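# Remove stained block from upright row, close the gap

## Task

Pull the yellow-brown stained block out of the row of upright, on-edge blocks and lay it flat on an empty part of the bench, clear of the row; then push the row together so the grey blocks once more rest face against face.

## Robot and tools

Robot: two arms on a table, left_arm (base near y = +0.26 m) and right_arm (base near y = -0.24 m). Each ends in a four-digit hand with sixteen motors: index, middle and ring fingers plus a thumb. right_arm has a right hand and left_arm a mirrored left hand. Cameras: cam_head_left, cam_head_right, cam_high, cam_left_wrist, cam_right_wrist, each 672x504.

Scene frame: origin at table-top height, halfway between the arms; +x points out over the table, +z up, +y toward left_arm. Image left and right do not match arm names. Reported end_effector_position (metres) and end_effector_quat_wxyz are in this frame and may be a few centimetres off, more at long reach.

Hand point axes: +z runs along straightened fingers toward the tips; +y points out of the palm face (the palm surface is at y = -0.062); on the right hand +x points away from the thumb, on the left hand toward it. Straight fingertips reach about 0.156 m past the hand point. A rigid mast sits behind the wrist on the palm side and can strike objects.

execute_actions(actions, cameras): actions is a list of actions; each action is a list of up to 15 rows, one row per 1/30 s step, and a short action repeats its final row until 15 steps pass. Each action lasts 0.5 s. Every row holds exactly 48 numbers, each in [-1, 1], covering both arms even when one is idle: left_arm dx, dy, dz, rx, ry, rz; then 16 left hand motor goals; left current_limit; left speed; then the same 24 for right_arm. dx..rz are an offset, not a pose: a displacement of the target from the arm's Hand target as it stood when the action began, measured along that Hand target's own axes. Every row in an action counts from that same start, not from the prior row; the next action starts again from the new target, so sending the same offset twice moves twice. Scale: 1.0 = 0.6 m for dx, dy, dz and 180 degrees for the rx, ry, rz rotation vector. Rotation commands get clipped to within 40 degrees of the measured hand orientation. All zeros re-requests the current target and can close a leftover gap; if the hand still rests short, send the gap as a further offset. The right arm's elbow sags, so aim a little high.

Hand motor order (per arm): index_mcp, index_abd, index_pip, index_dip, thumb_cmc, thumb_axl, thumb_mcp, thumb_ipl, middle_mcp, middle_abd, middle_pip, middle_dip, ring_mcp, ring_abd, ring_pip, ring_dip. Each is an absolute goal angle scaled between the hinge's stops, not an offset. Moving toward -1 curls fingers toward the palm and swings the thumb in front of the palm. Straight values: _mcp +0.75, _abd 0.00, _pip +0.58, _dip +0.70, thumb_cmc +0.71, thumb_axl +0.68, thumb_mcp +0.23, thumb_ipl +0.17. A 0 is a real goal: to keep a hand unchanged, resend its hand_goal, hand_current_limit and hand_speed. current_limit maps -1..+1 to 0..550 mA (floor 11 mA); speed sets motion at (speed+1)/2 of 8.5 rad/s. Defaults are +0.4 and -0.6; values persist until changed.

cameras: list of names, ["all"], or []. Omitted or null gives every image only when actions is empty. An unknown name invalidates the call. An empty actions list just reports state and scene number.

Results: per arm, Hand target (the commanded pose after clipping; next offsets build on it), hand point pose, joint positions, velocities ("within noise" means still), torques (they include the arm's own weight; numbers 3 and 4 wrap at ±28 N m). Per hand: hand_goal, hand_measured, hand_current_ma, hand_state (moving, goal, blocked, overload), hand_current_limit, hand_speed. A finger presses only while its goal lies past the contact surface. Resending hand_goal keeps a grip; sending hand_measured back eases it. A MOTOR HOT line warns of heat; at 100 °C the arm drops for 30-60 s or longer (OVER-TEMPERATURE FAULT). Finger current held at 495 mA or more for 5 s shuts that motor for 10 s.

zoom_image(camera, region): enlarges [x0, y0, x1, y1] pixels (top-left origin, up to 504x504) of a camera's most recent image; only cameras in the latest image set.

read_manual(section): licence texts only; moves nothing.

finished_scene(scene): ends the scene irreversibly; call only once the block lies flat away from the row and the grey blocks stand touching without support.

Cautions: no dropping or releasing moving blocks, no slamming or hard pushes, nothing off the table, no contact between the two arms or one hand closing on the other's fingers. Arm stops waste time and lose hand commands. Thinking time lets the scene run while the robot holds its last command; objects may get nudged occasionally.

Each tool is called after ">>>" as name(argument=value, ...) on one line, values as JSON.

## Session

>>> execute_actions(actions=[])

Scene clock: 0.00 s.
left_arm: end_effector_position=(+0.3361, +0.2896, +0.3303) hand_goal=(+0.754, +0.000, +0.576, +0.696, +0.714, +0.678, +0.226, +0.168, +0.754, +0.000, +0.576, +0.696, +0.754, +0.000, +0.576, +0.696) hand_measured=(+0.754, +0.000, +0.576, +0.696, +0.714, +0.678, +0.226, +0.168, +0.754, +0.000, +0.576, +0.696, +0.754, +0.000, +0.576, +0.696) hand_current_ma=(+0, +0, +0, +0, +0, +0, +0, +0, +0, +0, +0, +0, +0, +0, +0, +0) hand_state=(overload, goal, goal, goal, goal, goal, goal, goal, goal, goal, goal, goal, goal, goal, goal, goal) hand_current_limit=0.40 hand_speed=-0.60 end_effector_quat_wxyz=(-0.015, +0.400, +0.914, +0.059) | right_arm: end_effector_position=(+0.3311, -0.3543, +0.3325) hand_goal=(+0.754, +0.000, +0.576, +0.696, +0.714, +0.678, +0.226, +0.168, +0.754, +0.000, +0.576, +0.696, +0.754, +0.000, +0.576, +0.696) hand_measured=(+0.754, +0.000, +0.576, +0.696, +0.714, +0.678, +0.226, +0.168, +0.754, +0.000, +0.576, +0.696, +0.754, +0.000, +0.576, +0.696) hand_current_ma=(+0, +0, +0, +0, +0, +0, +0, +0, +0, +0, +0, +0, +0, +0, +0, +0) hand_state=(goal, goal, goal, goal, goal, goal, goal, goal, goal, goal, goal, goal, goal, goal, goal, goal) hand_current_limit=0.40 hand_speed=-0.60 end_effector_quat_wxyz=(+0.044, +0.847, +0.453, +0.274)
Joint positions: left_arm=[-0.195 1.164 1.238 -1.653 -0.122 -0.962] | right_arm=[-0.454 0.652 0.827 -1.337 -0.398 0.19]
Joint velocities: within noise
Joint torques (N m): no reading
Heat: left arm: hottest shoulder 34 °C; right arm: hottest waist 37 °C.
Hand target: left_arm +0.3413, +0.2885, +0.3414; -0.002, +0.400, +0.915, +0.062 | right_arm +0.3338, -0.3558, +0.3446; +0.054, +0.844, +0.454, +0.280

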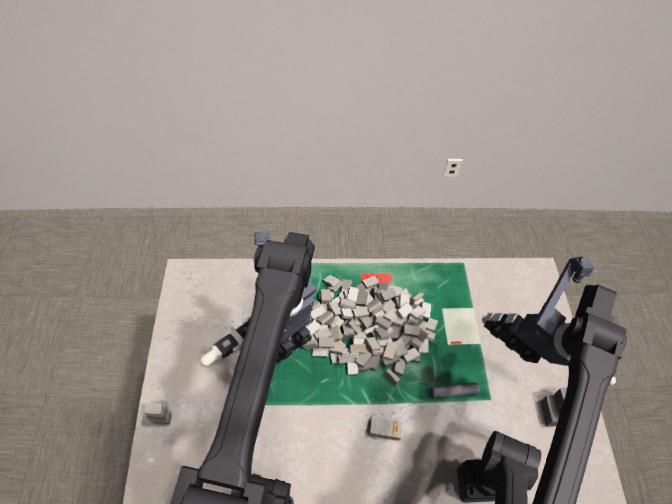

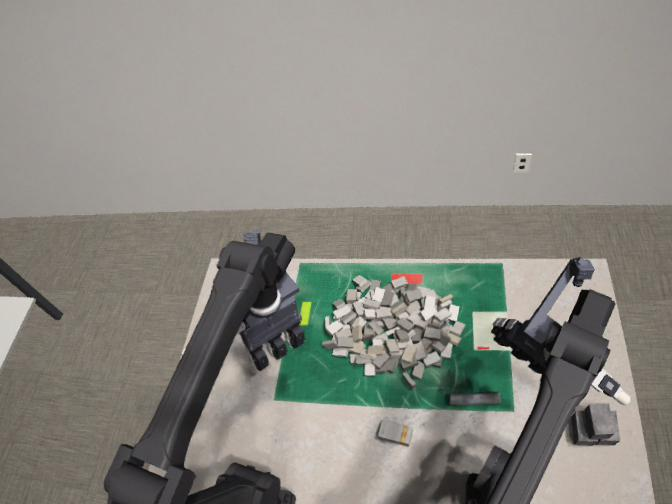

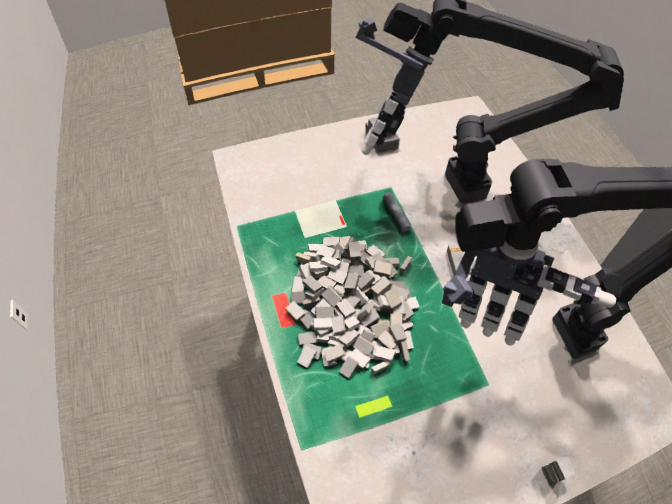

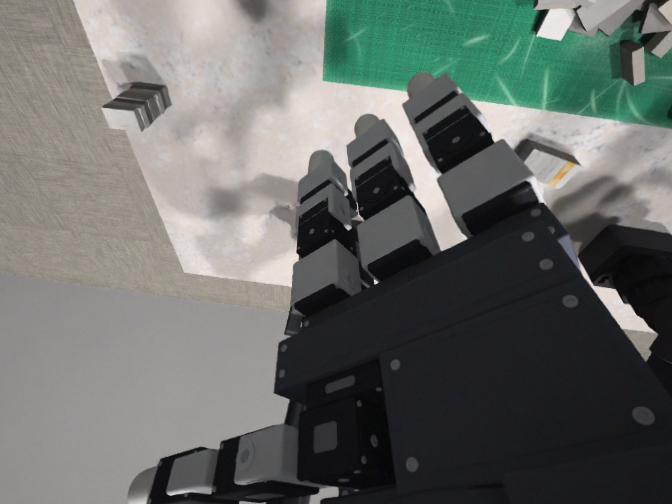

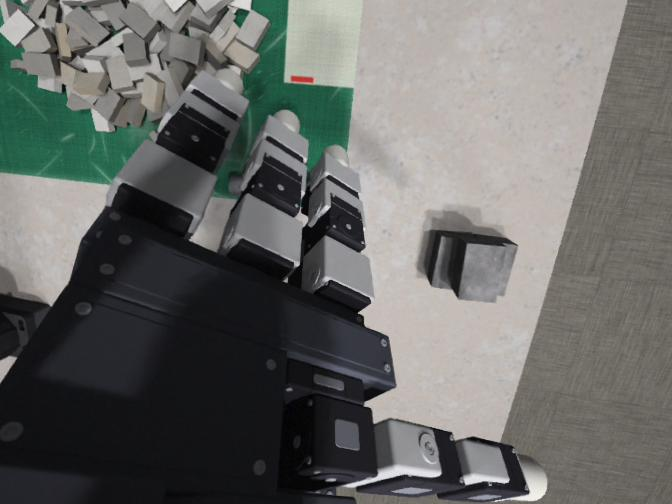

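>>> zoom_image(camera="cam_head_left", region=[340, 390, 440, 465])

>>> zoom_image(camera="cam_left_wrist", region=[80, 50, 220, 155])

>>> zoom_image(camera="cam_left_wrist", region=[472, 80, 672, 230])

>>> zoom_image(camera="cam_right_wrist", region=[380, 180, 560, 315])

>>> zoom_image(camera="cam_high", region=[420, 220, 620, 370])

>>> zoom_image(camera="cam_head_right", region=[350, 390, 450, 465])

Scaled by 5.040 from the camera's 672x504 image, which has a finer 960x720 frame.

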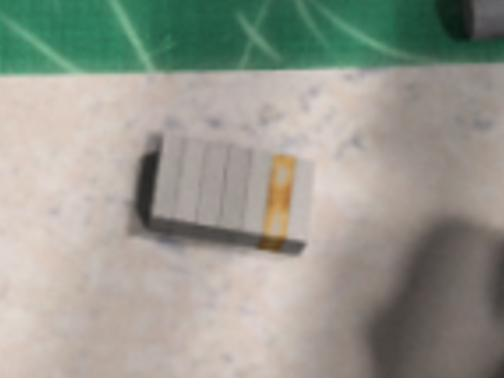

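Scaled by 3.600 from the camera's 672x504 image, which has a finer 960x720 frame.

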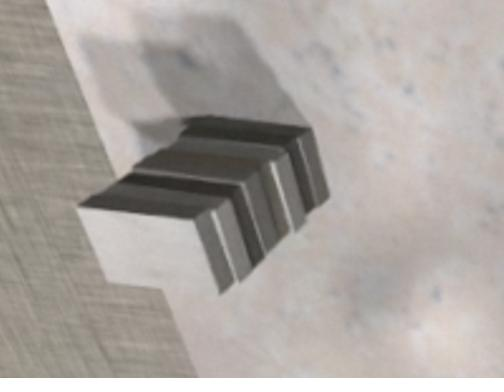

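Scaled by 2.520 from the camera's 672x504 image, which has a finer 960x720 frame.

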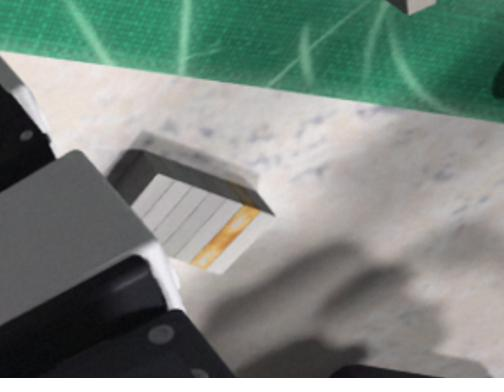

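Scaled by 2.800 from the camera's 672x504 image, which has a finer 960x720 frame.

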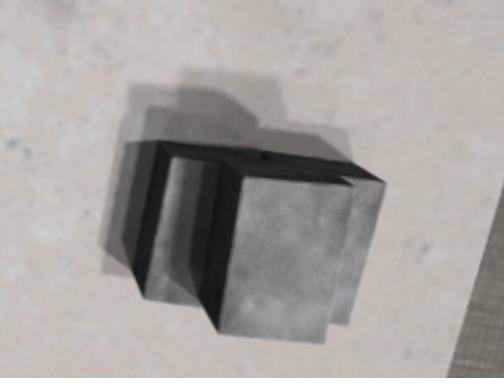

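Scaled by 2.520 from the camera's 672x504 image, which has a finer 960x720 frame.

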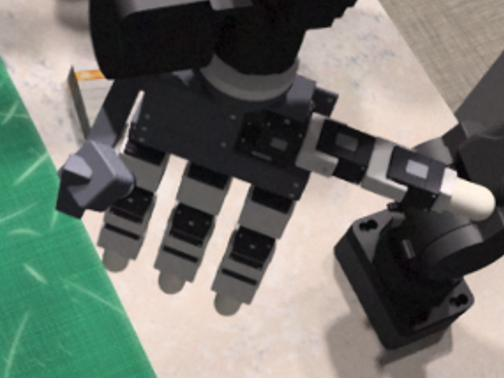

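Scaled by 5.040 from the camera's 672x504 image, which has a finer 960x720 frame.

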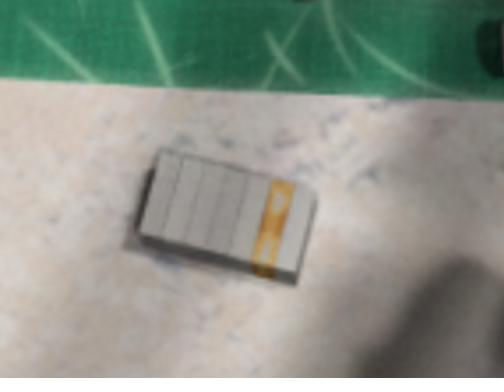

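>>> zoom_image(camera="cam_head_left", region=[365, 412, 407, 444])

>>> zoom_image(camera="cam_head_right", region=[374, 416, 416, 448])

>>> zoom_image(camera="cam_left_wrist", region=[522, 130, 586, 194])

Scaled by 12.000 from the camera's 672x504 image, which has a finer 960x720 frame.

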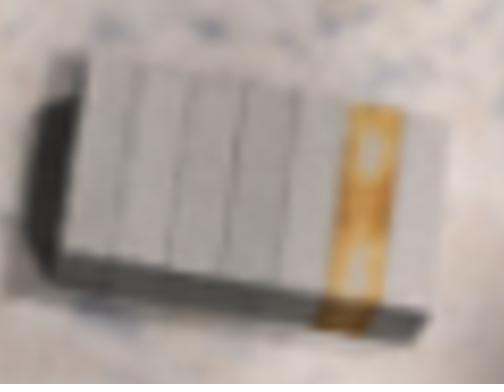

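Scaled by 12.000 from the camera's 672x504 image, which has a finer 960x720 frame.

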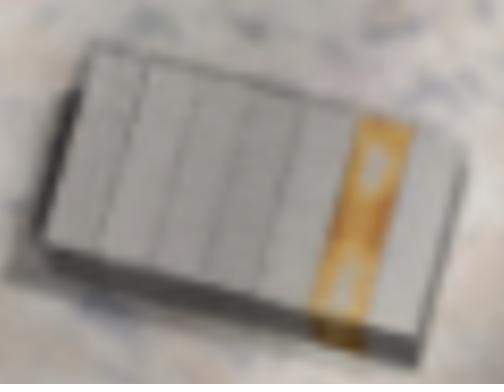

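Scaled by 7.875 from the camera's 672x504 image, which has a finer 960x720 frame.

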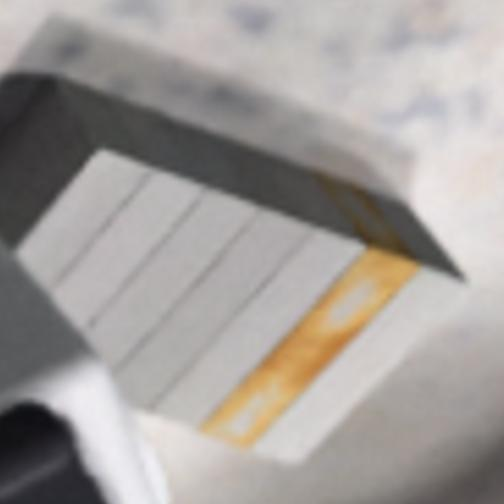

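>>> execute_actions(actions=[[[0.053,0.049,0.009,0,0,0,0.754,0,0.576,0.696,0.714,0.678,0.226,0.168,0.754,0,0.576,0.696,0.754,0,0.576,0.696,0.4,-0.6,0.0778,-0.0987,0.0037,0.0358,0.0031,-0.0999,0.754,0.18,0.576,0.696,0.714,0.678,0.226,0.168,0.754,-0.18,0.576,0.696,-0.48,0,-0.5,0,0.4,-0.6]],[[0.053,0.049,0.009,0,0,0,0.754,0,0.576,0.696,0.714,0.678,0.226,0.168,0.754,0,0.576,0.696,0.754,0,0.576,0.696,0.4,-0.6,0.1042,-0.0688,0.0142,0.0358,0.0031,-0.0999,0.754,0.18,0.576,0.696,0.714,0.678,0.226,0.168,0.754,-0.18,0.576,0.696,-0.48,0,-0.5,0,0.4,-0.6]],[[0.053,0.049,0.009,0,0,0,0.754,0,0.576,0.696,0.714,0.678,0.226,0.168,0.754,0,0.576,0.696,0.754,0,0.576,0.696,0.4,-0.6,0.12,-0.0313,0.0208,0.0358,0.0031,-0.0999,0.754,0.18,0.576,0.696,0.714,0.678,0.226,0.168,0.754,-0.18,0.576,0.696,-0.48,0,-0.5,0,0.4,-0.6]]], cameras=["cam_head_left","cam_right_wrist"])

Scene clock: 197.50 s.
left_arm: end_effector_position=(+0.3340, +0.4214, +0.3329) hand_goal=(+0.754, +0.000, +0.576, +0.696, +0.714, +0.678, +0.226, +0.168, +0.754, +0.000, +0.576, +0.696, +0.754, +0.000, +0.576, +0.696) hand_measured=(+0.756, +0.000, +0.576, +0.696, +0.716, +0.678, +0.224, +0.168, +0.754, +0.000, +0.576, +0.696, +0.754, +0.000, +0.576, +0.696) hand_current_ma=(+0, +0, +2, +0, +5, -2, -10, -1, +0, +0, +2, +0, +0, +0, +2, +0) hand_state=(overload, goal, goal, goal, goal, goal, goal, goal, goal, goal, goal, goal, goal, goal, goal, goal) hand_current_limit=0.40 hand_speed=-0.60 end_effector_quat_wxyz=(-0.013, +0.393, +0.918, +0.055) | right_arm: end_effector_position=(+0.2611, -0.1385, +0.3209) hand_goal=(+0.754, +0.180, +0.576, +0.696, +0.714, +0.678, +0.226, +0.168, +0.754, -0.180, +0.576, +0.696, -0.480, +0.000, -0.500, +0.000) hand_measured=(+0.754, +0.182, +0.576, +0.696, +0.716, +0.678, +0.222, +0.168, +0.754, -0.176, +0.576, +0.696, -0.464, +0.002, -0.498, +0.002) hand_current_ma=(+0, +0, +0, +0, +0, +0, -1, +0, +0, +1, +0, +0, +11, +0, +0, +0) hand_state=(goal, goal, goal, goal, goal, goal, goal, goal, goal, goal, goal, goal, goal, goal, goal, goal) hand_current_limit=0.40 hand_speed=-0.60 end_effector_quat_wxyz=(+0.022, +0.534, +0.832, +0.149)
Joint positions: left_arm=[0.23 1.151 1.238 -1.616 -0.105 -0.551] | right_arm=[0.484 0.516 0.815 -1.589 -0.116 0.043]
Joint torques (N m): left_arm=[1.55 -5.54 9.22 1.09 -0.22 0.03] | right_arm=[-1.14 1.03 11.86 0.51 0.04 0.09]
Heat: left arm: hottest elbow 40 °C; right arm: hottest elbow 40 °C.
Hand target: left_arm +0.3415, +0.4195, +0.3402; -0.002, +0.400, +0.915, +0.062 | right_arm +0.2669, -0.1397, +0.3373; +0.031, +0.541, +0.825, +0.160
Off the commanded pose: left_arm 0.011 m, 2 deg | right_arm 0.017 m, 2 deg.
Images, in order (width x height): cam_head_left 672x504, cam_right_wrist 672x504.

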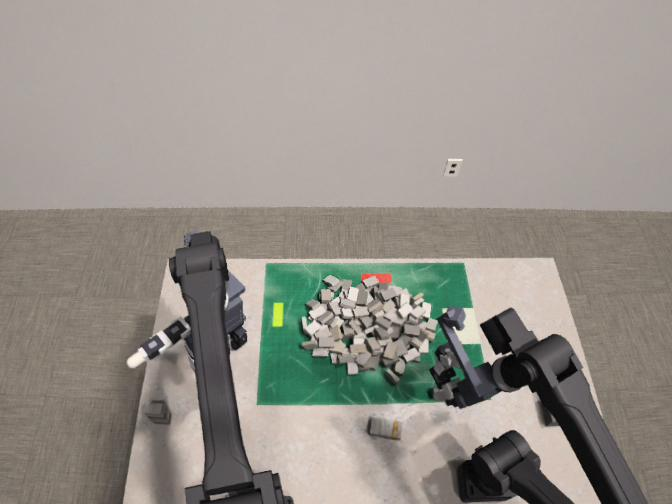

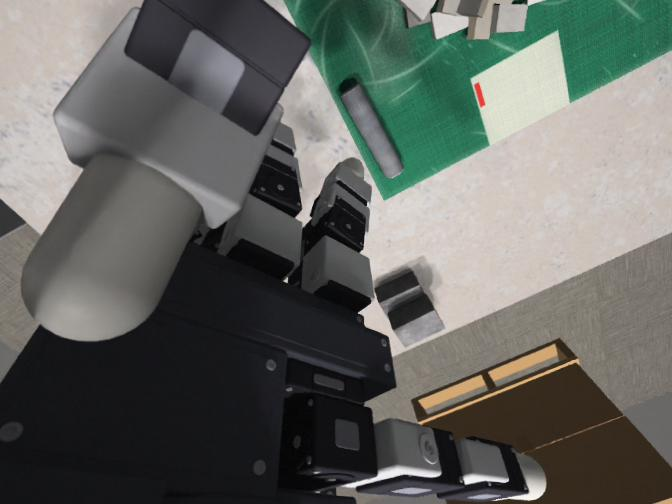

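>>> execute_actions(actions=[[[0,0,0,0,0,0,0.754,0,0.576,0.696,0.714,0.678,0.226,0.168,0.754,0,0.576,0.696,0.754,0,0.576,0.696,0.4,-0.6,0.0987,0.0288,0.0258,0.0358,0.0031,-0.0999,-0.48,0,-0.5,0,0.714,0.678,0.226,0.168,0.754,0.18,0.576,0.696,0.754,-0.18,0.576,0.696,0.4,-0.6]],[[0,0,0,0,0,0,0.754,0,0.576,0.696,0.714,0.678,0.226,0.168,0.754,0,0.576,0.696,0.754,0,0.576,0.696,0.4,-0.6,0.0842,0.0603,0.0217,0.0358,0.0031,-0.0999,-0.48,0,-0.5,0,0.714,0.678,0.226,0.168,0.754,0.18,0.576,0.696,0.754,-0.18,0.576,0.696,0.4,-0.6]],[[0,0,0,0,0,0,0.754,0,0.576,0.696,0.714,0.678,0.226,0.168,0.754,0,0.576,0.696,0.754,0,0.576,0.696,0.4,-0.6,0.061,0.0853,0.0142,0.0358,0.0031,-0.0999,-0.48,0,-0.5,0,0.714,0.678,0.226,0.168,0.754,0.18,0.576,0.696,0.754,-0.18,0.576,0.696,0.4,-0.6]]], cameras=["all"])

Scene clock: 231.63 s.
left_arm: end_effector_position=(+0.3341, +0.4213, +0.3329) hand_goal=(+0.754, +0.000, +0.576, +0.696, +0.714, +0.678, +0.226, +0.168, +0.754, +0.000, +0.576, +0.696, +0.754, +0.000, +0.576, +0.696) hand_measured=(+0.756, +0.000, +0.576, +0.696, +0.716, +0.678, +0.224, +0.168, +0.754, +0.000, +0.576, +0.696, +0.754, +0.000, +0.576, +0.696) hand_current_ma=(+0, +0, +2, +0, +5, -2, -10, -1, +0, +0, +2, +0, +0, +0, +2, +0) hand_state=(overload, goal, goal, goal, goal, goal, goal, goal, goal, goal, goal, goal, goal, goal, goal, goal) hand_current_limit=0.40 hand_speed=-0.60 end_effector_quat_wxyz=(-0.013, +0.393, +0.918, +0.055) | right_arm: end_effector_position=(+0.2456, +0.0471, +0.3118) hand_goal=(-0.480, +0.000, -0.500, +0.000, +0.714, +0.678, +0.226, +0.168, +0.754, +0.180, +0.576, +0.696, +0.754, -0.180, +0.576, +0.696) hand_measured=(-0.464, +0.002, -0.498, +0.002, +0.714, +0.678, +0.222, +0.168, +0.752, +0.178, +0.576, +0.696, +0.752, -0.178, +0.574, +0.694) hand_current_ma=(+11, +0, +0, +0, +0, +0, -2, +0, +0, +0, +0, +0, +0, +0, +0, +0) hand_state=(goal, goal, goal, goal, goal, goal, goal, goal, goal, goal, goal, goal, goal, goal, goal, goal) hand_current_limit=0.40 hand_speed=-0.60 end_effector_quat_wxyz=(-0.009, +0.107, +0.994, -0.012)
Joint positions: left_arm=[0.23 1.151 1.238 -1.616 -0.105 -0.55] | right_arm=[0.933 1.044 1.1 -1.657 -0.002 -0.451]
Joint torques (N m): left_arm=[1.67 -5.54 9.2 1.11 -0.21 0.02] | right_arm=[-0.97 -8 11.73 -0.5 0.06 -0.08]
Heat: left arm: hottest elbow 41 °C; right arm: hottest elbow 39 °C.
Hand target: left_arm +0.3415, +0.4195, +0.3402; -0.002, +0.400, +0.915, +0.062 | right_arm +0.2495, +0.0499, +0.3303; +0.000, +0.105, +0.995, +0.001
Off the commanded pose: left_arm 0.011 m, 2 deg | right_arm 0.019 m, 2 deg.

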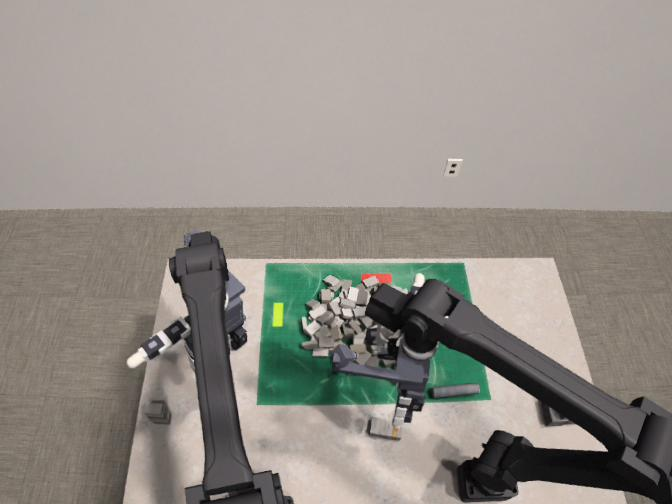

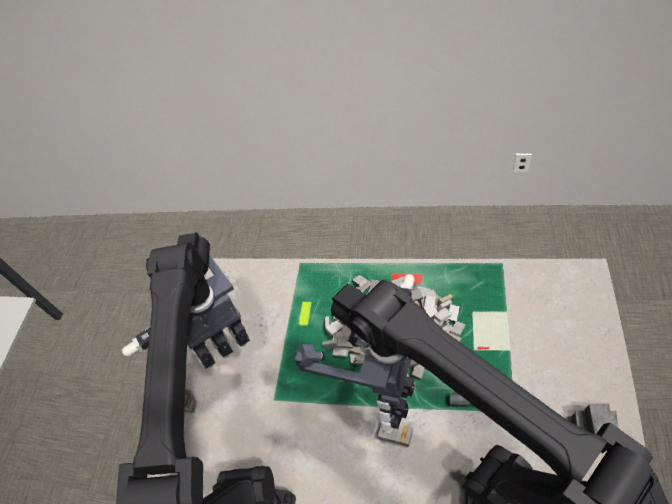

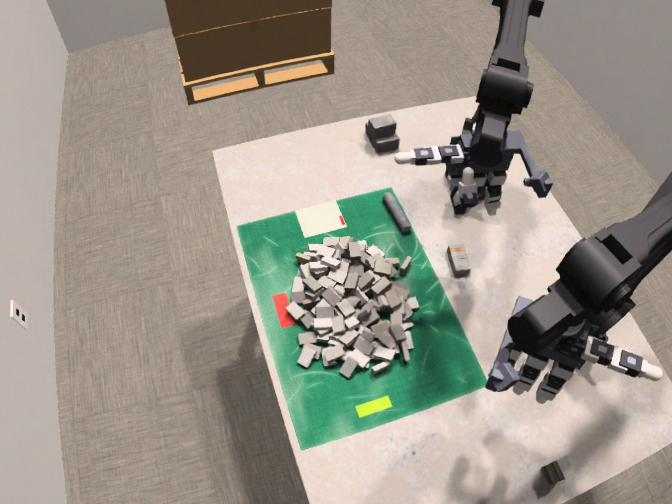

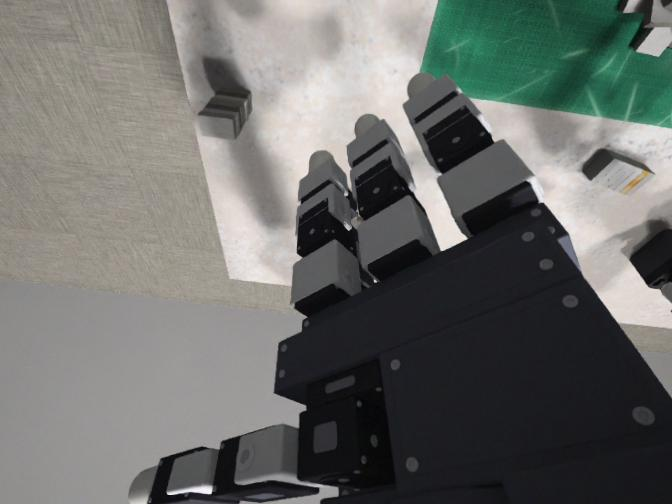

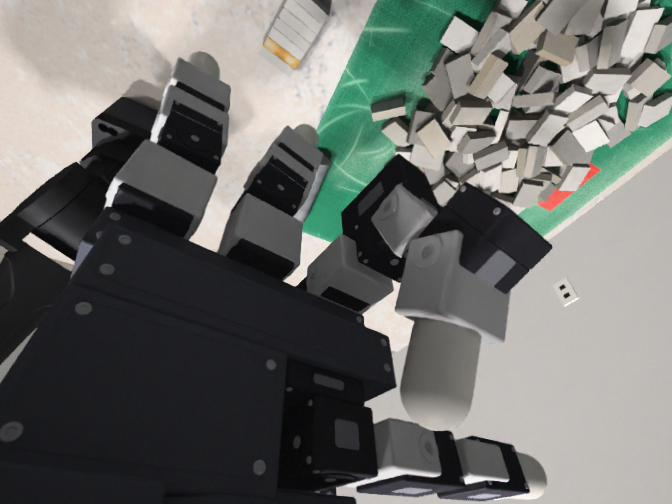

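>>> zoom_image(camera="cam_right_wrist", region=[240, 0, 360, 90])

>>> zoom_image(camera="cam_high", region=[430, 230, 490, 290])

Scaled by 4.200 from the camera's 672x504 image, which has a finer 960x720 frame.

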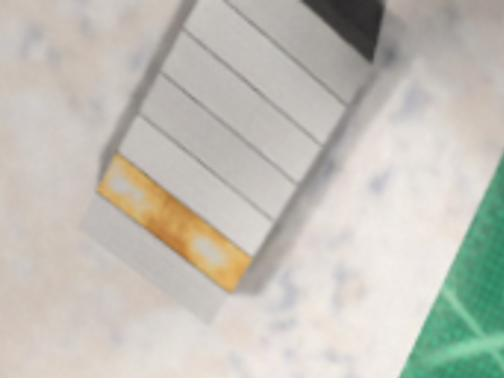

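Scaled by 8.400 from the camera's 672x504 image, which has a finer 960x720 frame.

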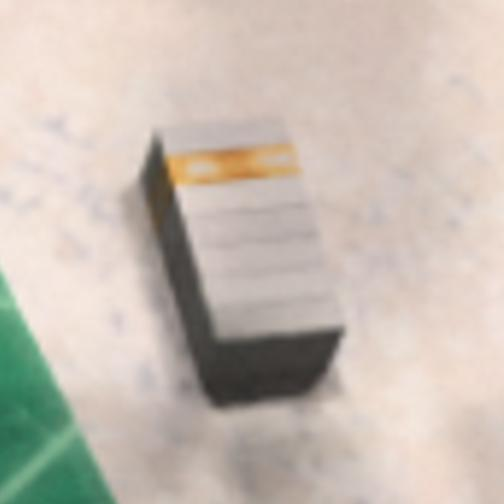

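>>> execute_actions(actions=[[[0,0,0,0,0,0,0.754,0,0.576,0.696,0.714,0.678,0.226,0.168,0.754,0,0.576,0.696,0.754,0,0.576,0.696,0.4,-0.6,0,-0.0142,0.0667,0,0,0,-0.48,0,-0.5,0,0.714,0.678,0.226,0.168,0.754,0.18,0.576,0.696,0.754,-0.18,0.576,0.696,0.4,-0.6]],[[0,0,0,0,0,0,0.754,0,0.576,0.696,0.714,0.678,0.226,0.168,0.754,0,0.576,0.696,0.754,0,0.576,0.696,0.4,-0.6,0,-0.0142,0.0667,0,0,0,-0.48,0,-0.5,0,0.714,0.678,0.226,0.168,0.754,0.18,0.576,0.696,0.754,-0.18,0.576,0.696,0.4,-0.6]],[[0,0,0,0,0,0,0.754,0,0.576,0.696,0.714,0.678,0.226,0.168,0.754,0,0.576,0.696,0.754,0,0.576,0.696,0.4,-0.6,0,-0.0142,0.0667,0,0,0,-0.48,0,-0.5,0,0.714,0.678,0.226,0.168,0.754,0.18,0.576,0.696,0.754,-0.18,0.576,0.696,0.4,-0.6]]], cameras=["cam_head_left","cam_head_right","cam_high","cam_right_wrist"])

>>> zoom_image(camera="cam_right_wrist", region=[150, 0, 350, 150])

>>> zoom_image(camera="cam_high", region=[420, 190, 540, 280])

Scene clock: 408.83 s.
left_arm: end_effector_position=(+0.3341, +0.4213, +0.3329) hand_goal=(+0.754, +0.000, +0.576, +0.696, +0.714, +0.678, +0.226, +0.168, +0.754, +0.000, +0.576, +0.696, +0.754, +0.000, +0.576, +0.696) hand_measured=(+0.756, +0.000, +0.576, +0.696, +0.716, +0.678, +0.224, +0.168, +0.754, +0.000, +0.576, +0.696, +0.754, +0.000, +0.576, +0.696) hand_current_ma=(+0, +0, +2, +0, +5, -2, -10, -1, +0, +0, +2, +0, +0, +0, +2, +0) hand_state=(overload, goal, goal, goal, goal, goal, goal, goal, goal, goal, goal, goal, goal, goal, goal, goal) hand_current_limit=0.40 hand_speed=-0.60 end_effector_quat_wxyz=(-0.013, +0.393, +0.918, +0.055) | right_arm: end_effector_position=(+0.2392, +0.0220, +0.2064) hand_goal=(-0.480, +0.000, -0.500, +0.000, +0.714, +0.678, +0.226, +0.168, +0.754, +0.180, +0.576, +0.696, +0.754, -0.180, +0.576, +0.696) hand_measured=(-0.468, +0.002, -0.498, +0.002, +0.714, +0.678, +0.222, +0.168, +0.752, +0.178, +0.576, +0.696, +0.752, -0.178, +0.574, +0.694) hand_current_ma=(+6, +0, +0, +0, +0, +0, -2, +0, +0, +0, +0, +0, +0, +0, +0, +0) hand_state=(goal, goal, goal, goal, goal, goal, goal, goal, goal, goal, goal, goal, goal, goal, goal, goal) hand_current_limit=0.40 hand_speed=-0.60 end_effector_quat_wxyz=(-0.005, +0.106, +0.994, -0.006)
Joint positions: left_arm=[0.23 1.151 1.238 -1.616 -0.105 -0.55] | right_arm=[0.889 0.989 0.785 -1.383 -0.001 -0.498]
Joint torques (N m): left_arm=[1.67 -5.6 9.2 1.1 -0.21 0.02] | right_arm=[-1.2 -5.83 9.21 0.39 0 -0.09]
Heat: left arm: hottest elbow 42 °C; right arm: hottest elbow 40 °C.
Hand target: left_arm +0.3415, +0.4195, +0.3402; -0.002, +0.400, +0.915, +0.062 | right_arm +0.2443, +0.0251, +0.2104; +0.000, +0.105, +0.995, +0.001
Off the commanded pose: left_arm 0.011 m, 2 deg | right_arm 0.007 m, 1 deg.
Images, in order (width x height): cam_head_left 672x504, cam_head_right 672x504, cam_high 672x504, cam_right_wrist 672x504.

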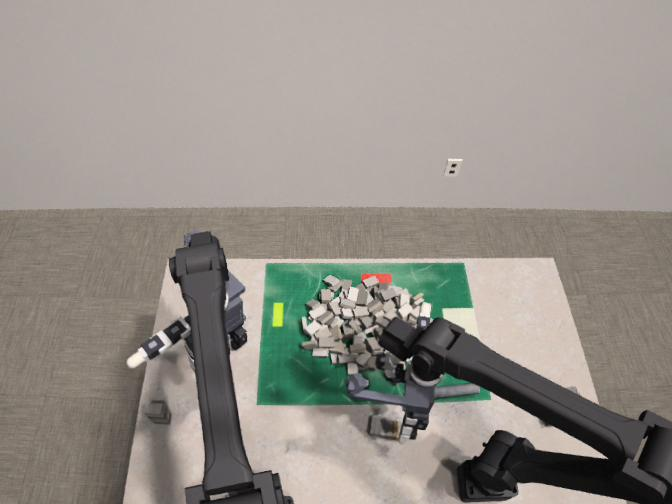

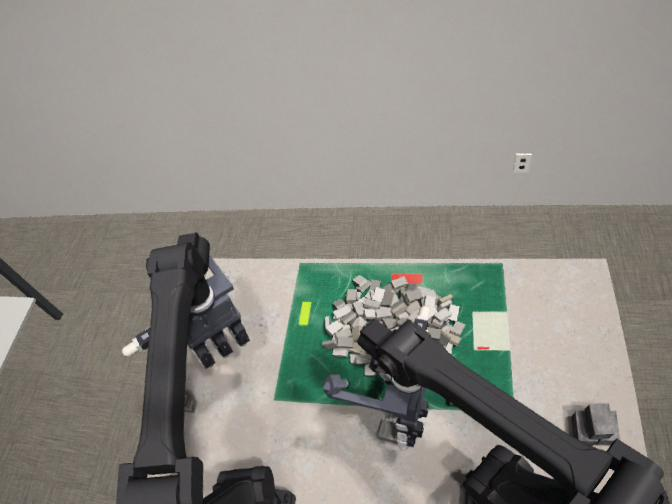

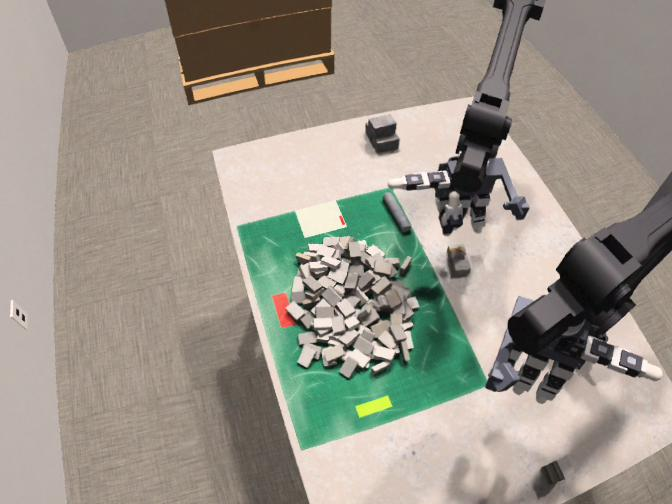

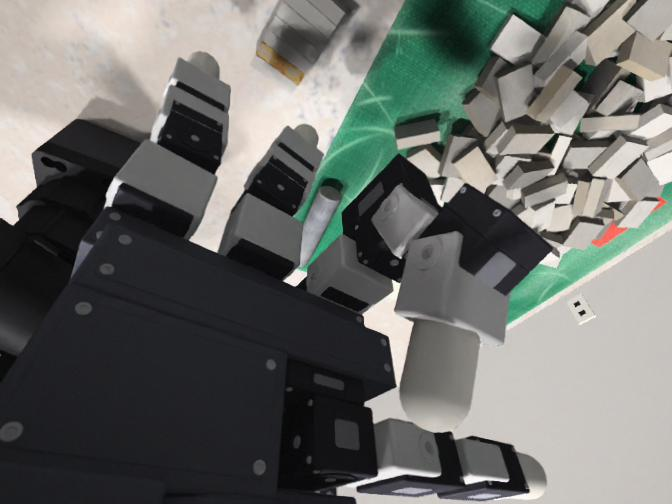

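Scaled by 2.520 from the camera's 672x504 image, which has a finer 960x720 frame.

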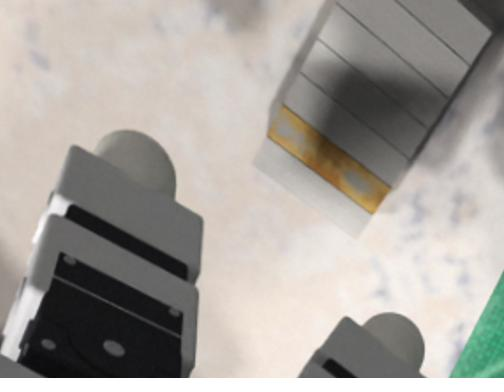

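Scaled by 4.200 from the camera's 672x504 image, which has a finer 960x720 frame.

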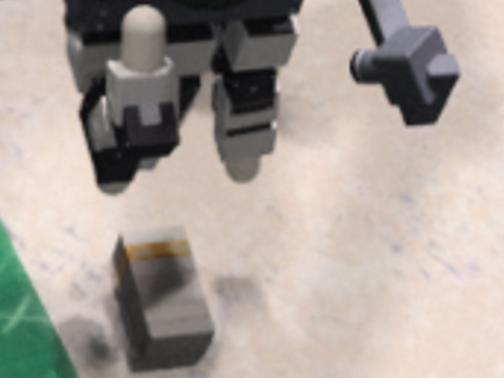

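>>> execute_actions(actions=[[[0,0,0,0,0,0,0.754,0,0.576,0.696,0.714,0.678,0.226,0.168,0.754,0,0.576,0.696,0.754,0,0.576,0.696,0.4,-0.6,-0.0028,0.0078,0.0417,0,0,0,-0.48,0,-0.5,0,0.714,0.678,0.226,0.168,0.754,0.18,0.576,0.696,0.754,-0.18,0.576,0.696,0.4,-0.6]],[[0,0,0,0,0,0,0.754,0,0.576,0.696,0.714,0.678,0.226,0.168,0.754,0,0.576,0.696,0.754,0,0.576,0.696,0.4,-0.6,-0.0028,0.0078,0.0417,0,0,0,-0.48,0,-0.5,0,0.714,0.678,0.226,0.168,0.754,0.18,0.576,0.696,0.754,-0.18,0.576,0.696,0.4,-0.6]]], cameras=["cam_high","cam_right_wrist"])

>>> zoom_image(camera="cam_right_wrist", region=[150, 0, 350, 150])

>>> zoom_image(camera="cam_high", region=[420, 190, 540, 280])

Scene clock: 435.43 s.
left_arm: end_effector_position=(+0.3341, +0.4213, +0.3329) hand_goal=(+0.754, +0.000, +0.576, +0.696, +0.714, +0.678, +0.226, +0.168, +0.754, +0.000, +0.576, +0.696, +0.754, +0.000, +0.576, +0.696) hand_measured=(+0.756, +0.000, +0.576, +0.696, +0.716, +0.678, +0.224, +0.168, +0.754, +0.000, +0.576, +0.696, +0.754, +0.000, +0.576, +0.696) hand_current_ma=(+0, +0, +2, +0, +5, -2, -10, -1, +0, +0, +2, +0, +0, +0, +2, +0) hand_state=(overload, goal, goal, goal, goal, goal, goal, goal, goal, goal, goal, goal, goal, goal, goal, goal) hand_current_limit=0.40 hand_speed=-0.60 end_effector_quat_wxyz=(-0.013, +0.393, +0.918, +0.055) | right_arm: end_effector_position=(+0.2476, +0.0318, +0.1620) hand_goal=(-0.480, +0.000, -0.500, +0.000, +0.714, +0.678, +0.226, +0.168, +0.754, +0.180, +0.576, +0.696, +0.754, -0.180, +0.576, +0.696) hand_measured=(-0.468, +0.002, -0.498, +0.002, +0.714, +0.678, +0.222, +0.168, +0.754, +0.178, +0.576, +0.696, +0.754, -0.178, +0.576, +0.694) hand_current_ma=(+6, +0, +0, +0, +0, +0, -2, +0, +0, +0, +0, +0, +0, +0, +0, +0) hand_state=(goal, goal, goal, goal, goal, goal, goal, goal, goal, goal, goal, goal, goal, goal, goal, goal) hand_current_limit=0.40 hand_speed=-0.60 end_effector_quat_wxyz=(-0.001, +0.106, +0.994, +0.000)
Joint positions: left_arm=[0.23 1.151 1.238 -1.616 -0.105 -0.55] | right_arm=[0.889 1.06 0.705 -1.218 -0.001 -0.499]
Joint torques (N m): left_arm=[1.55 -5.6 9.2 1.1 -0.21 0.02] | right_arm=[-0.85 -5.83 8.25 0.39 -0.02 -0.02]
Heat: left arm: hottest elbow 42 °C; right arm: hottest elbow 40 °C.
Hand target: left_arm +0.3415, +0.4195, +0.3402; -0.002, +0.400, +0.915, +0.062 | right_arm +0.2496, +0.0336, +0.1603; +0.000, +0.105, +0.995, +0.001
Off the commanded pose: left_arm 0.011 m, 2 deg | right_arm 0.003 m, 0 deg.
Images, in order (width x height): cam_high 672x504, cam_right_wrist 672x504.

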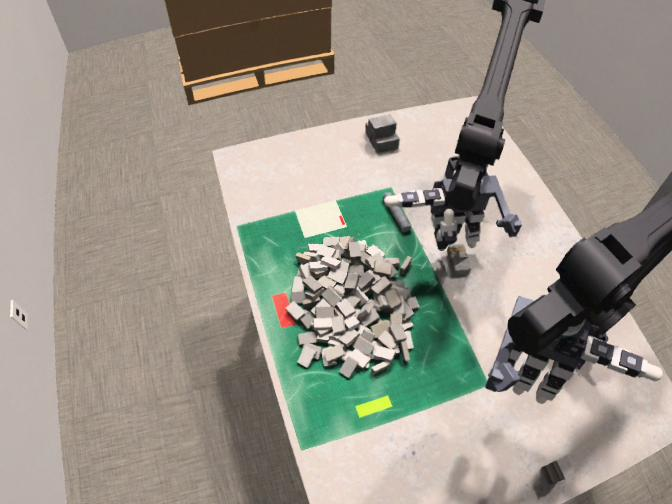

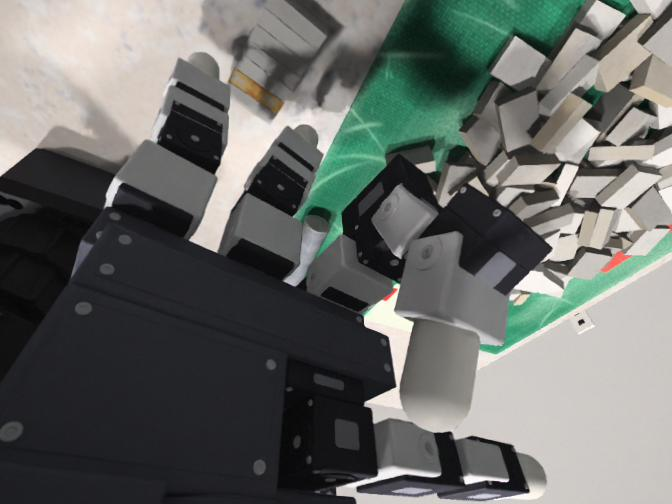

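Scaled by 2.520 from the camera's 672x504 image, which has a finer 960x720 frame.

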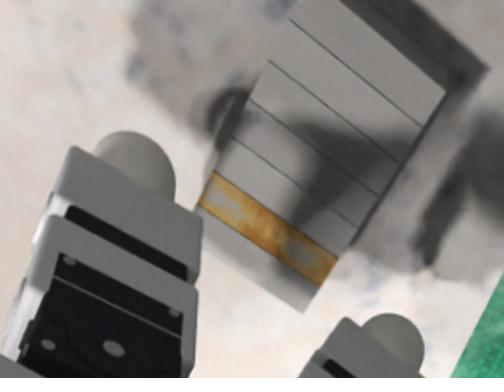

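Scaled by 4.200 from the camera's 672x504 image, which has a finer 960x720 frame.

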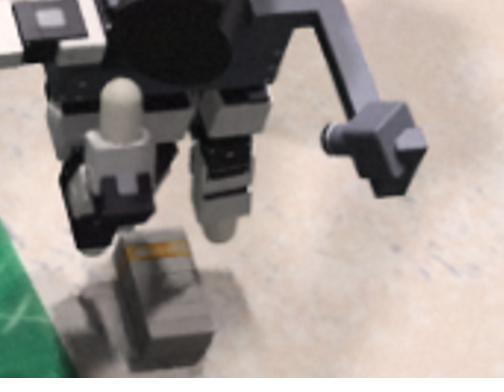

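>>> zoom_image(camera="cam_high", region=[436, 230, 486, 285])

>>> zoom_image(camera="cam_right_wrist", region=[220, 0, 360, 105])

Scaled by 9.164 from the camera's 672x504 image, which has a finer 960x720 frame.

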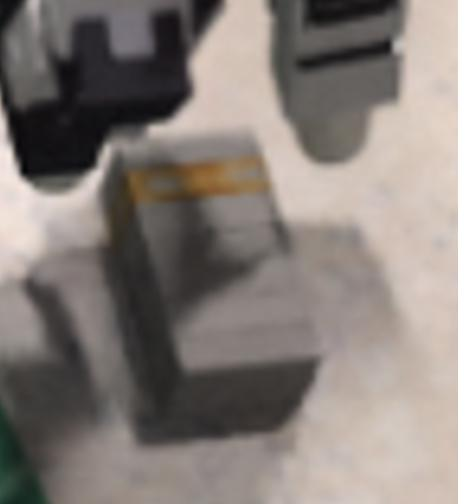

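Scaled by 3.600 from the camera's 672x504 image, which has a finer 960x720 frame.

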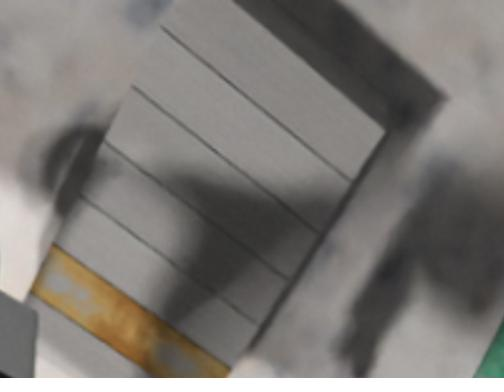

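>>> execute_actions(actions=[[[0,0,0,0,0,0,0.754,0,0.576,0.696,0.714,0.678,0.226,0.168,0.754,0,0.576,0.696,0.754,0,0.576,0.696,0.4,-0.6,0.0058,-0.0047,0.012,0,0,0,-0.48,0,-0.5,0,0.714,0.678,0.226,0.168,0.754,0.18,0.576,0.696,0.754,-0.18,0.576,0.696,0.4,-0.6]],[[0,0,0,0,0,0,0.754,0,0.576,0.696,0.714,0.678,0.226,0.168,0.754,0,0.576,0.696,0.754,0,0.576,0.696,0.4,-0.6,0,0,0.0347,0,0,0,-0.48,0,-0.5,0,0.714,0.678,0.226,0.168,0.754,0.18,0.576,0.696,0.754,-0.18,0.576,0.696,0.4,-0.6]]], cameras=["cam_high","cam_right_wrist"])

>>> zoom_image(camera="cam_right_wrist", region=[150, 20, 350, 170])

>>> zoom_image(camera="cam_high", region=[430, 220, 500, 290])

Scene clock: 531.97 s.
left_arm: end_effector_position=(+0.3341, +0.4213, +0.3329) hand_goal=(+0.754, +0.000, +0.576, +0.696, +0.714, +0.678, +0.226, +0.168, +0.754, +0.000, +0.576, +0.696, +0.754, +0.000, +0.576, +0.696) hand_measured=(+0.756, +0.000, +0.576, +0.696, +0.716, +0.678, +0.224, +0.168, +0.754, +0.000, +0.576, +0.696, +0.754, +0.000, +0.576, +0.696) hand_current_ma=(+0, +0, +2, +0, +5, -2, -10, -1, +0, +0, +2, +0, +0, +0, +2, +0) hand_state=(overload, goal, goal, goal, goal, goal, goal, goal, goal, goal, goal, goal, goal, goal, goal, goal) hand_current_limit=0.40 hand_speed=-0.60 end_effector_quat_wxyz=(-0.013, +0.393, +0.918, +0.055) | right_arm: end_effector_position=(+0.2453, +0.0292, +0.1355) hand_goal=(-0.480, +0.000, -0.500, +0.000, +0.714, +0.678, +0.226, +0.168, +0.754, +0.180, +0.576, +0.696, +0.754, -0.180, +0.576, +0.696) hand_measured=(-0.468, +0.002, -0.498, +0.002, +0.714, +0.678, +0.222, +0.168, +0.754, +0.178, +0.576, +0.696, +0.754, -0.178, +0.576, +0.694) hand_current_ma=(+6, +0, +0, +0, +0, +0, -2, +0, +0, +0, +0, +0, +0, +0, +0, +0) hand_state=(goal, goal, goal, goal, goal, goal, goal, goal, goal, goal, goal, goal, goal, goal, goal, goal) hand_current_limit=0.40 hand_speed=-0.60 end_effector_quat_wxyz=(+0.000, +0.106, +0.994, +0.001)
Joint positions: left_arm=[0.23 1.151 1.238 -1.616 -0.105 -0.55] | right_arm=[0.889 1.081 0.642 -1.129 -0.001 -0.499]
Joint torques (N m): left_arm=[1.61 -5.6 9.21 1.09 -0.21 0.02] | right_arm=[-0.15 -5.6 7.87 0.38 -0.01 0.06]
Heat: left arm: hottest elbow 42 °C; right arm: hottest elbow 40 °C.
Hand target: left_arm +0.3415, +0.4195, +0.3402; -0.002, +0.400, +0.915, +0.062 | right_arm +0.2457, +0.0317, +0.1323; +0.000, +0.105, +0.995, +0.001
Off the commanded pose: left_arm 0.011 m, 2 deg | right_arm 0.004 m, 0 deg.
Images, in order (width x height): cam_high 672x504, cam_right_wrist 672x504.

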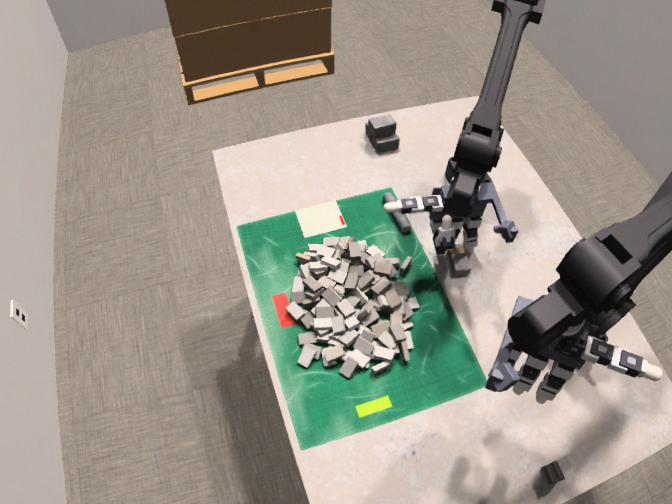

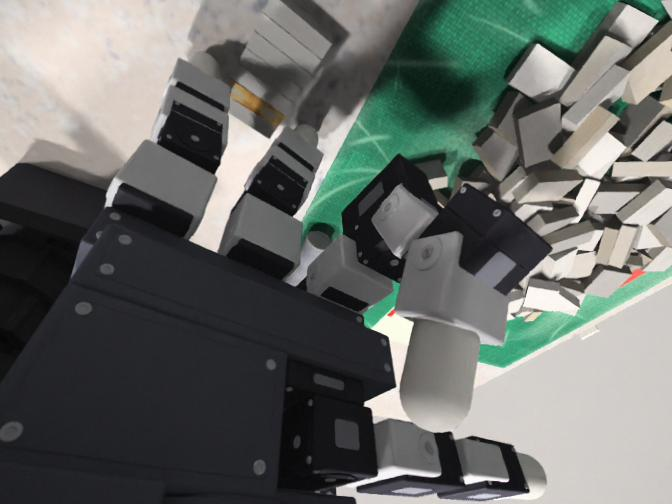

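Scaled by 2.520 from the camera's 672x504 image, which has a finer 960x720 frame.

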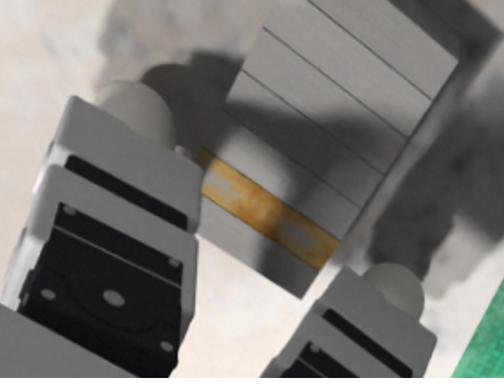

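Scaled by 7.200 from the camera's 672x504 image, which has a finer 960x720 frame.

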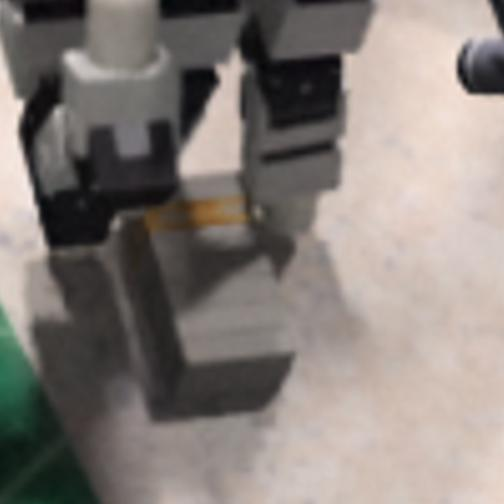

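>>> execute_actions(actions=[[[0,0,0,0,0,0,0.754,0,0.576,0.696,0.714,0.678,0.226,0.168,0.754,0,0.576,0.696,0.754,0,0.576,0.696,0.4,-0.6,0,0,0.0097,0,0,0,-0.48,0,-0.5,0,0.714,0.678,0.226,0.168,0.754,0.18,0.576,0.696,0.754,-0.18,0.576,0.696,0.4,-0.6]],[[0,0,0,0,0,0,0.754,0,0.576,0.696,0.714,0.678,0.226,0.168,0.754,0,0.576,0.696,0.754,0,0.576,0.696,0.4,-0.6,0,0,0,0,0,0,-0.48,0,-0.5,0,0.714,0.678,0.226,0.168,0.754,0.04,0.576,0.696,0.754,-0.04,0.576,0.696,-0.3,-0.95]],[[0,0,0,0,0,0,0.754,0,0.576,0.696,0.714,0.678,0.226,0.168,0.754,0,0.576,0.696,0.754,0,0.576,0.696,0.4,-0.6,0,0,0,0,0,0,-0.48,0,-0.5,0,0.714,0.678,0.226,0.168,0.754,0.04,0.576,0.696,0.754,-0.04,0.576,0.696,-0.3,-0.95]]], cameras=["cam_high","cam_right_wrist"])

>>> zoom_image(camera="cam_right_wrist", region=[150, 20, 350, 170])

>>> zoom_image(camera="cam_high", region=[430, 220, 500, 290])

Scene clock: 562.60 s.
left_arm: end_effector_position=(+0.3341, +0.4213, +0.3329) hand_goal=(+0.754, +0.000, +0.576, +0.696, +0.714, +0.678, +0.226, +0.168, +0.754, +0.000, +0.576, +0.696, +0.754, +0.000, +0.576, +0.696) hand_measured=(+0.756, +0.000, +0.576, +0.696, +0.716, +0.678, +0.224, +0.168, +0.754, +0.000, +0.576, +0.696, +0.754, +0.000, +0.576, +0.696) hand_current_ma=(+0, +0, +2, +0, +5, -2, -10, -1, +0, +0, +2, +0, +0, +0, +2, +0) hand_state=(overload, goal, goal, goal, goal, goal, goal, goal, goal, goal, goal, goal, goal, goal, goal, goal) hand_current_limit=0.40 hand_speed=-0.60 end_effector_quat_wxyz=(-0.013, +0.393, +0.918, +0.055) | right_arm: end_effector_position=(+0.2464, +0.0312, +0.1332) hand_goal=(-0.480, +0.000, -0.500, +0.000, +0.714, +0.678, +0.226, +0.168, +0.754, +0.040, +0.576, +0.696, +0.754, -0.040, +0.576, +0.696) hand_measured=(-0.468, +0.002, -0.498, +0.002, +0.714, +0.678, +0.222, +0.168, +0.754, +0.076, +0.576, +0.696, +0.754, -0.110, +0.576, +0.694) hand_current_ma=(+6, +0, +0, +0, +0, +0, -2, +0, +0, +29, +0, +0, +0, -87, +0, +0) hand_state=(goal, goal, goal, goal, goal, goal, goal, goal, goal, blocked, goal, goal, goal, blocked, goal, goal) hand_current_limit=-0.30 hand_speed=-0.95 end_effector_quat_wxyz=(+0.002, +0.105, +0.994, +0.005)
Joint positions: left_arm=[0.23 1.151 1.238 -1.616 -0.105 -0.55] | right_arm=[0.89 1.086 0.636 -1.11 -0.002 -0.499]
Joint torques (N m): left_arm=[1.61 -5.6 9.18 1.11 -0.22 0.02] | right_arm=[-0.32 -5.25 7.42 0.36 0.04 0.05]
Heat: left arm: hottest elbow 42 °C; right arm: hottest elbow 39 °C.
Hand target: left_arm +0.3415, +0.4195, +0.3402; -0.002, +0.400, +0.915, +0.062 | right_arm +0.2455, +0.0316, +0.1264; +0.000, +0.104, +0.995, +0.001
Off the commanded pose: left_arm 0.011 m, 2 deg | right_arm 0.007 m, 1 deg.
Images, in order (width x height): cam_high 672x504, cam_right_wrist 672x504.

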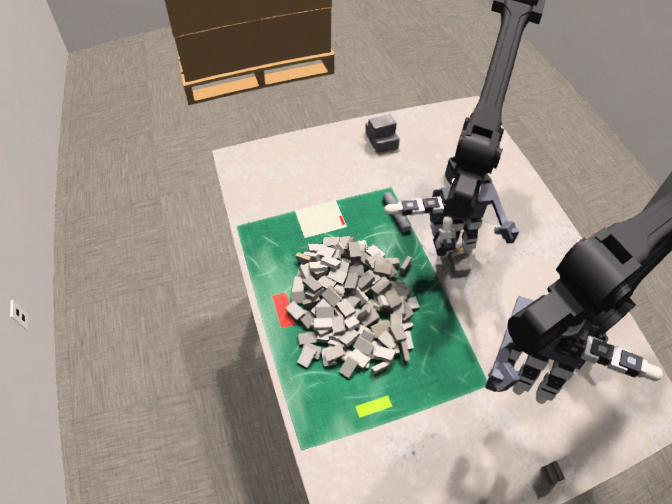

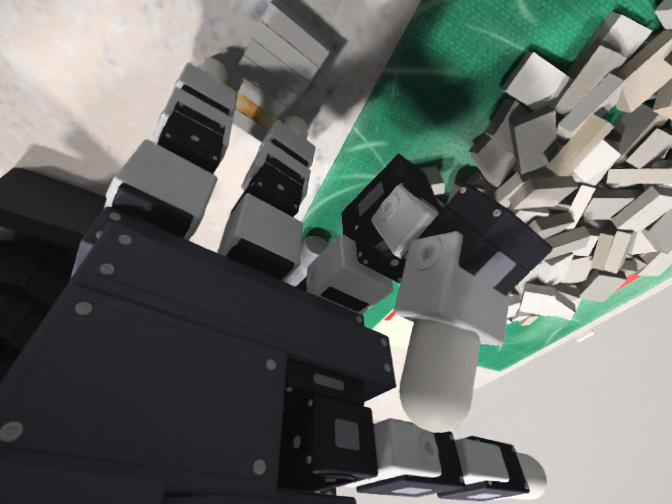

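Scaled by 2.520 from the camera's 672x504 image, which has a finer 960x720 frame.

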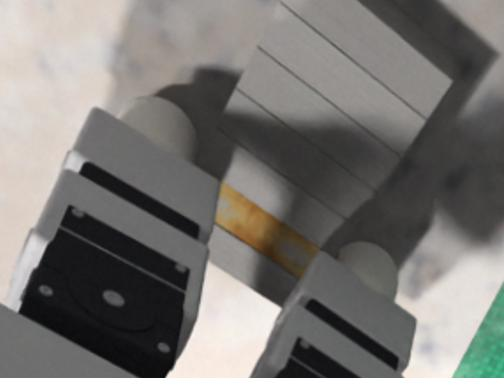

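Scaled by 7.200 from the camera's 672x504 image, which has a finer 960x720 frame.

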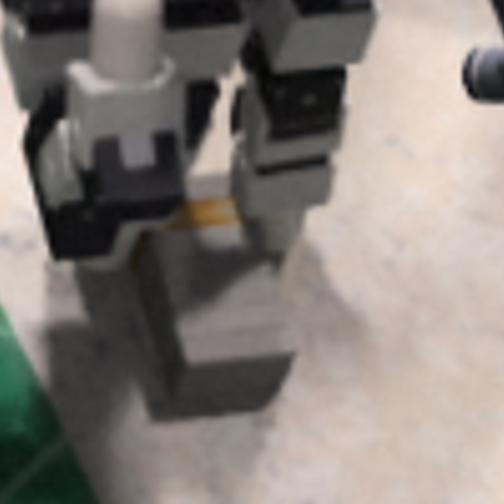

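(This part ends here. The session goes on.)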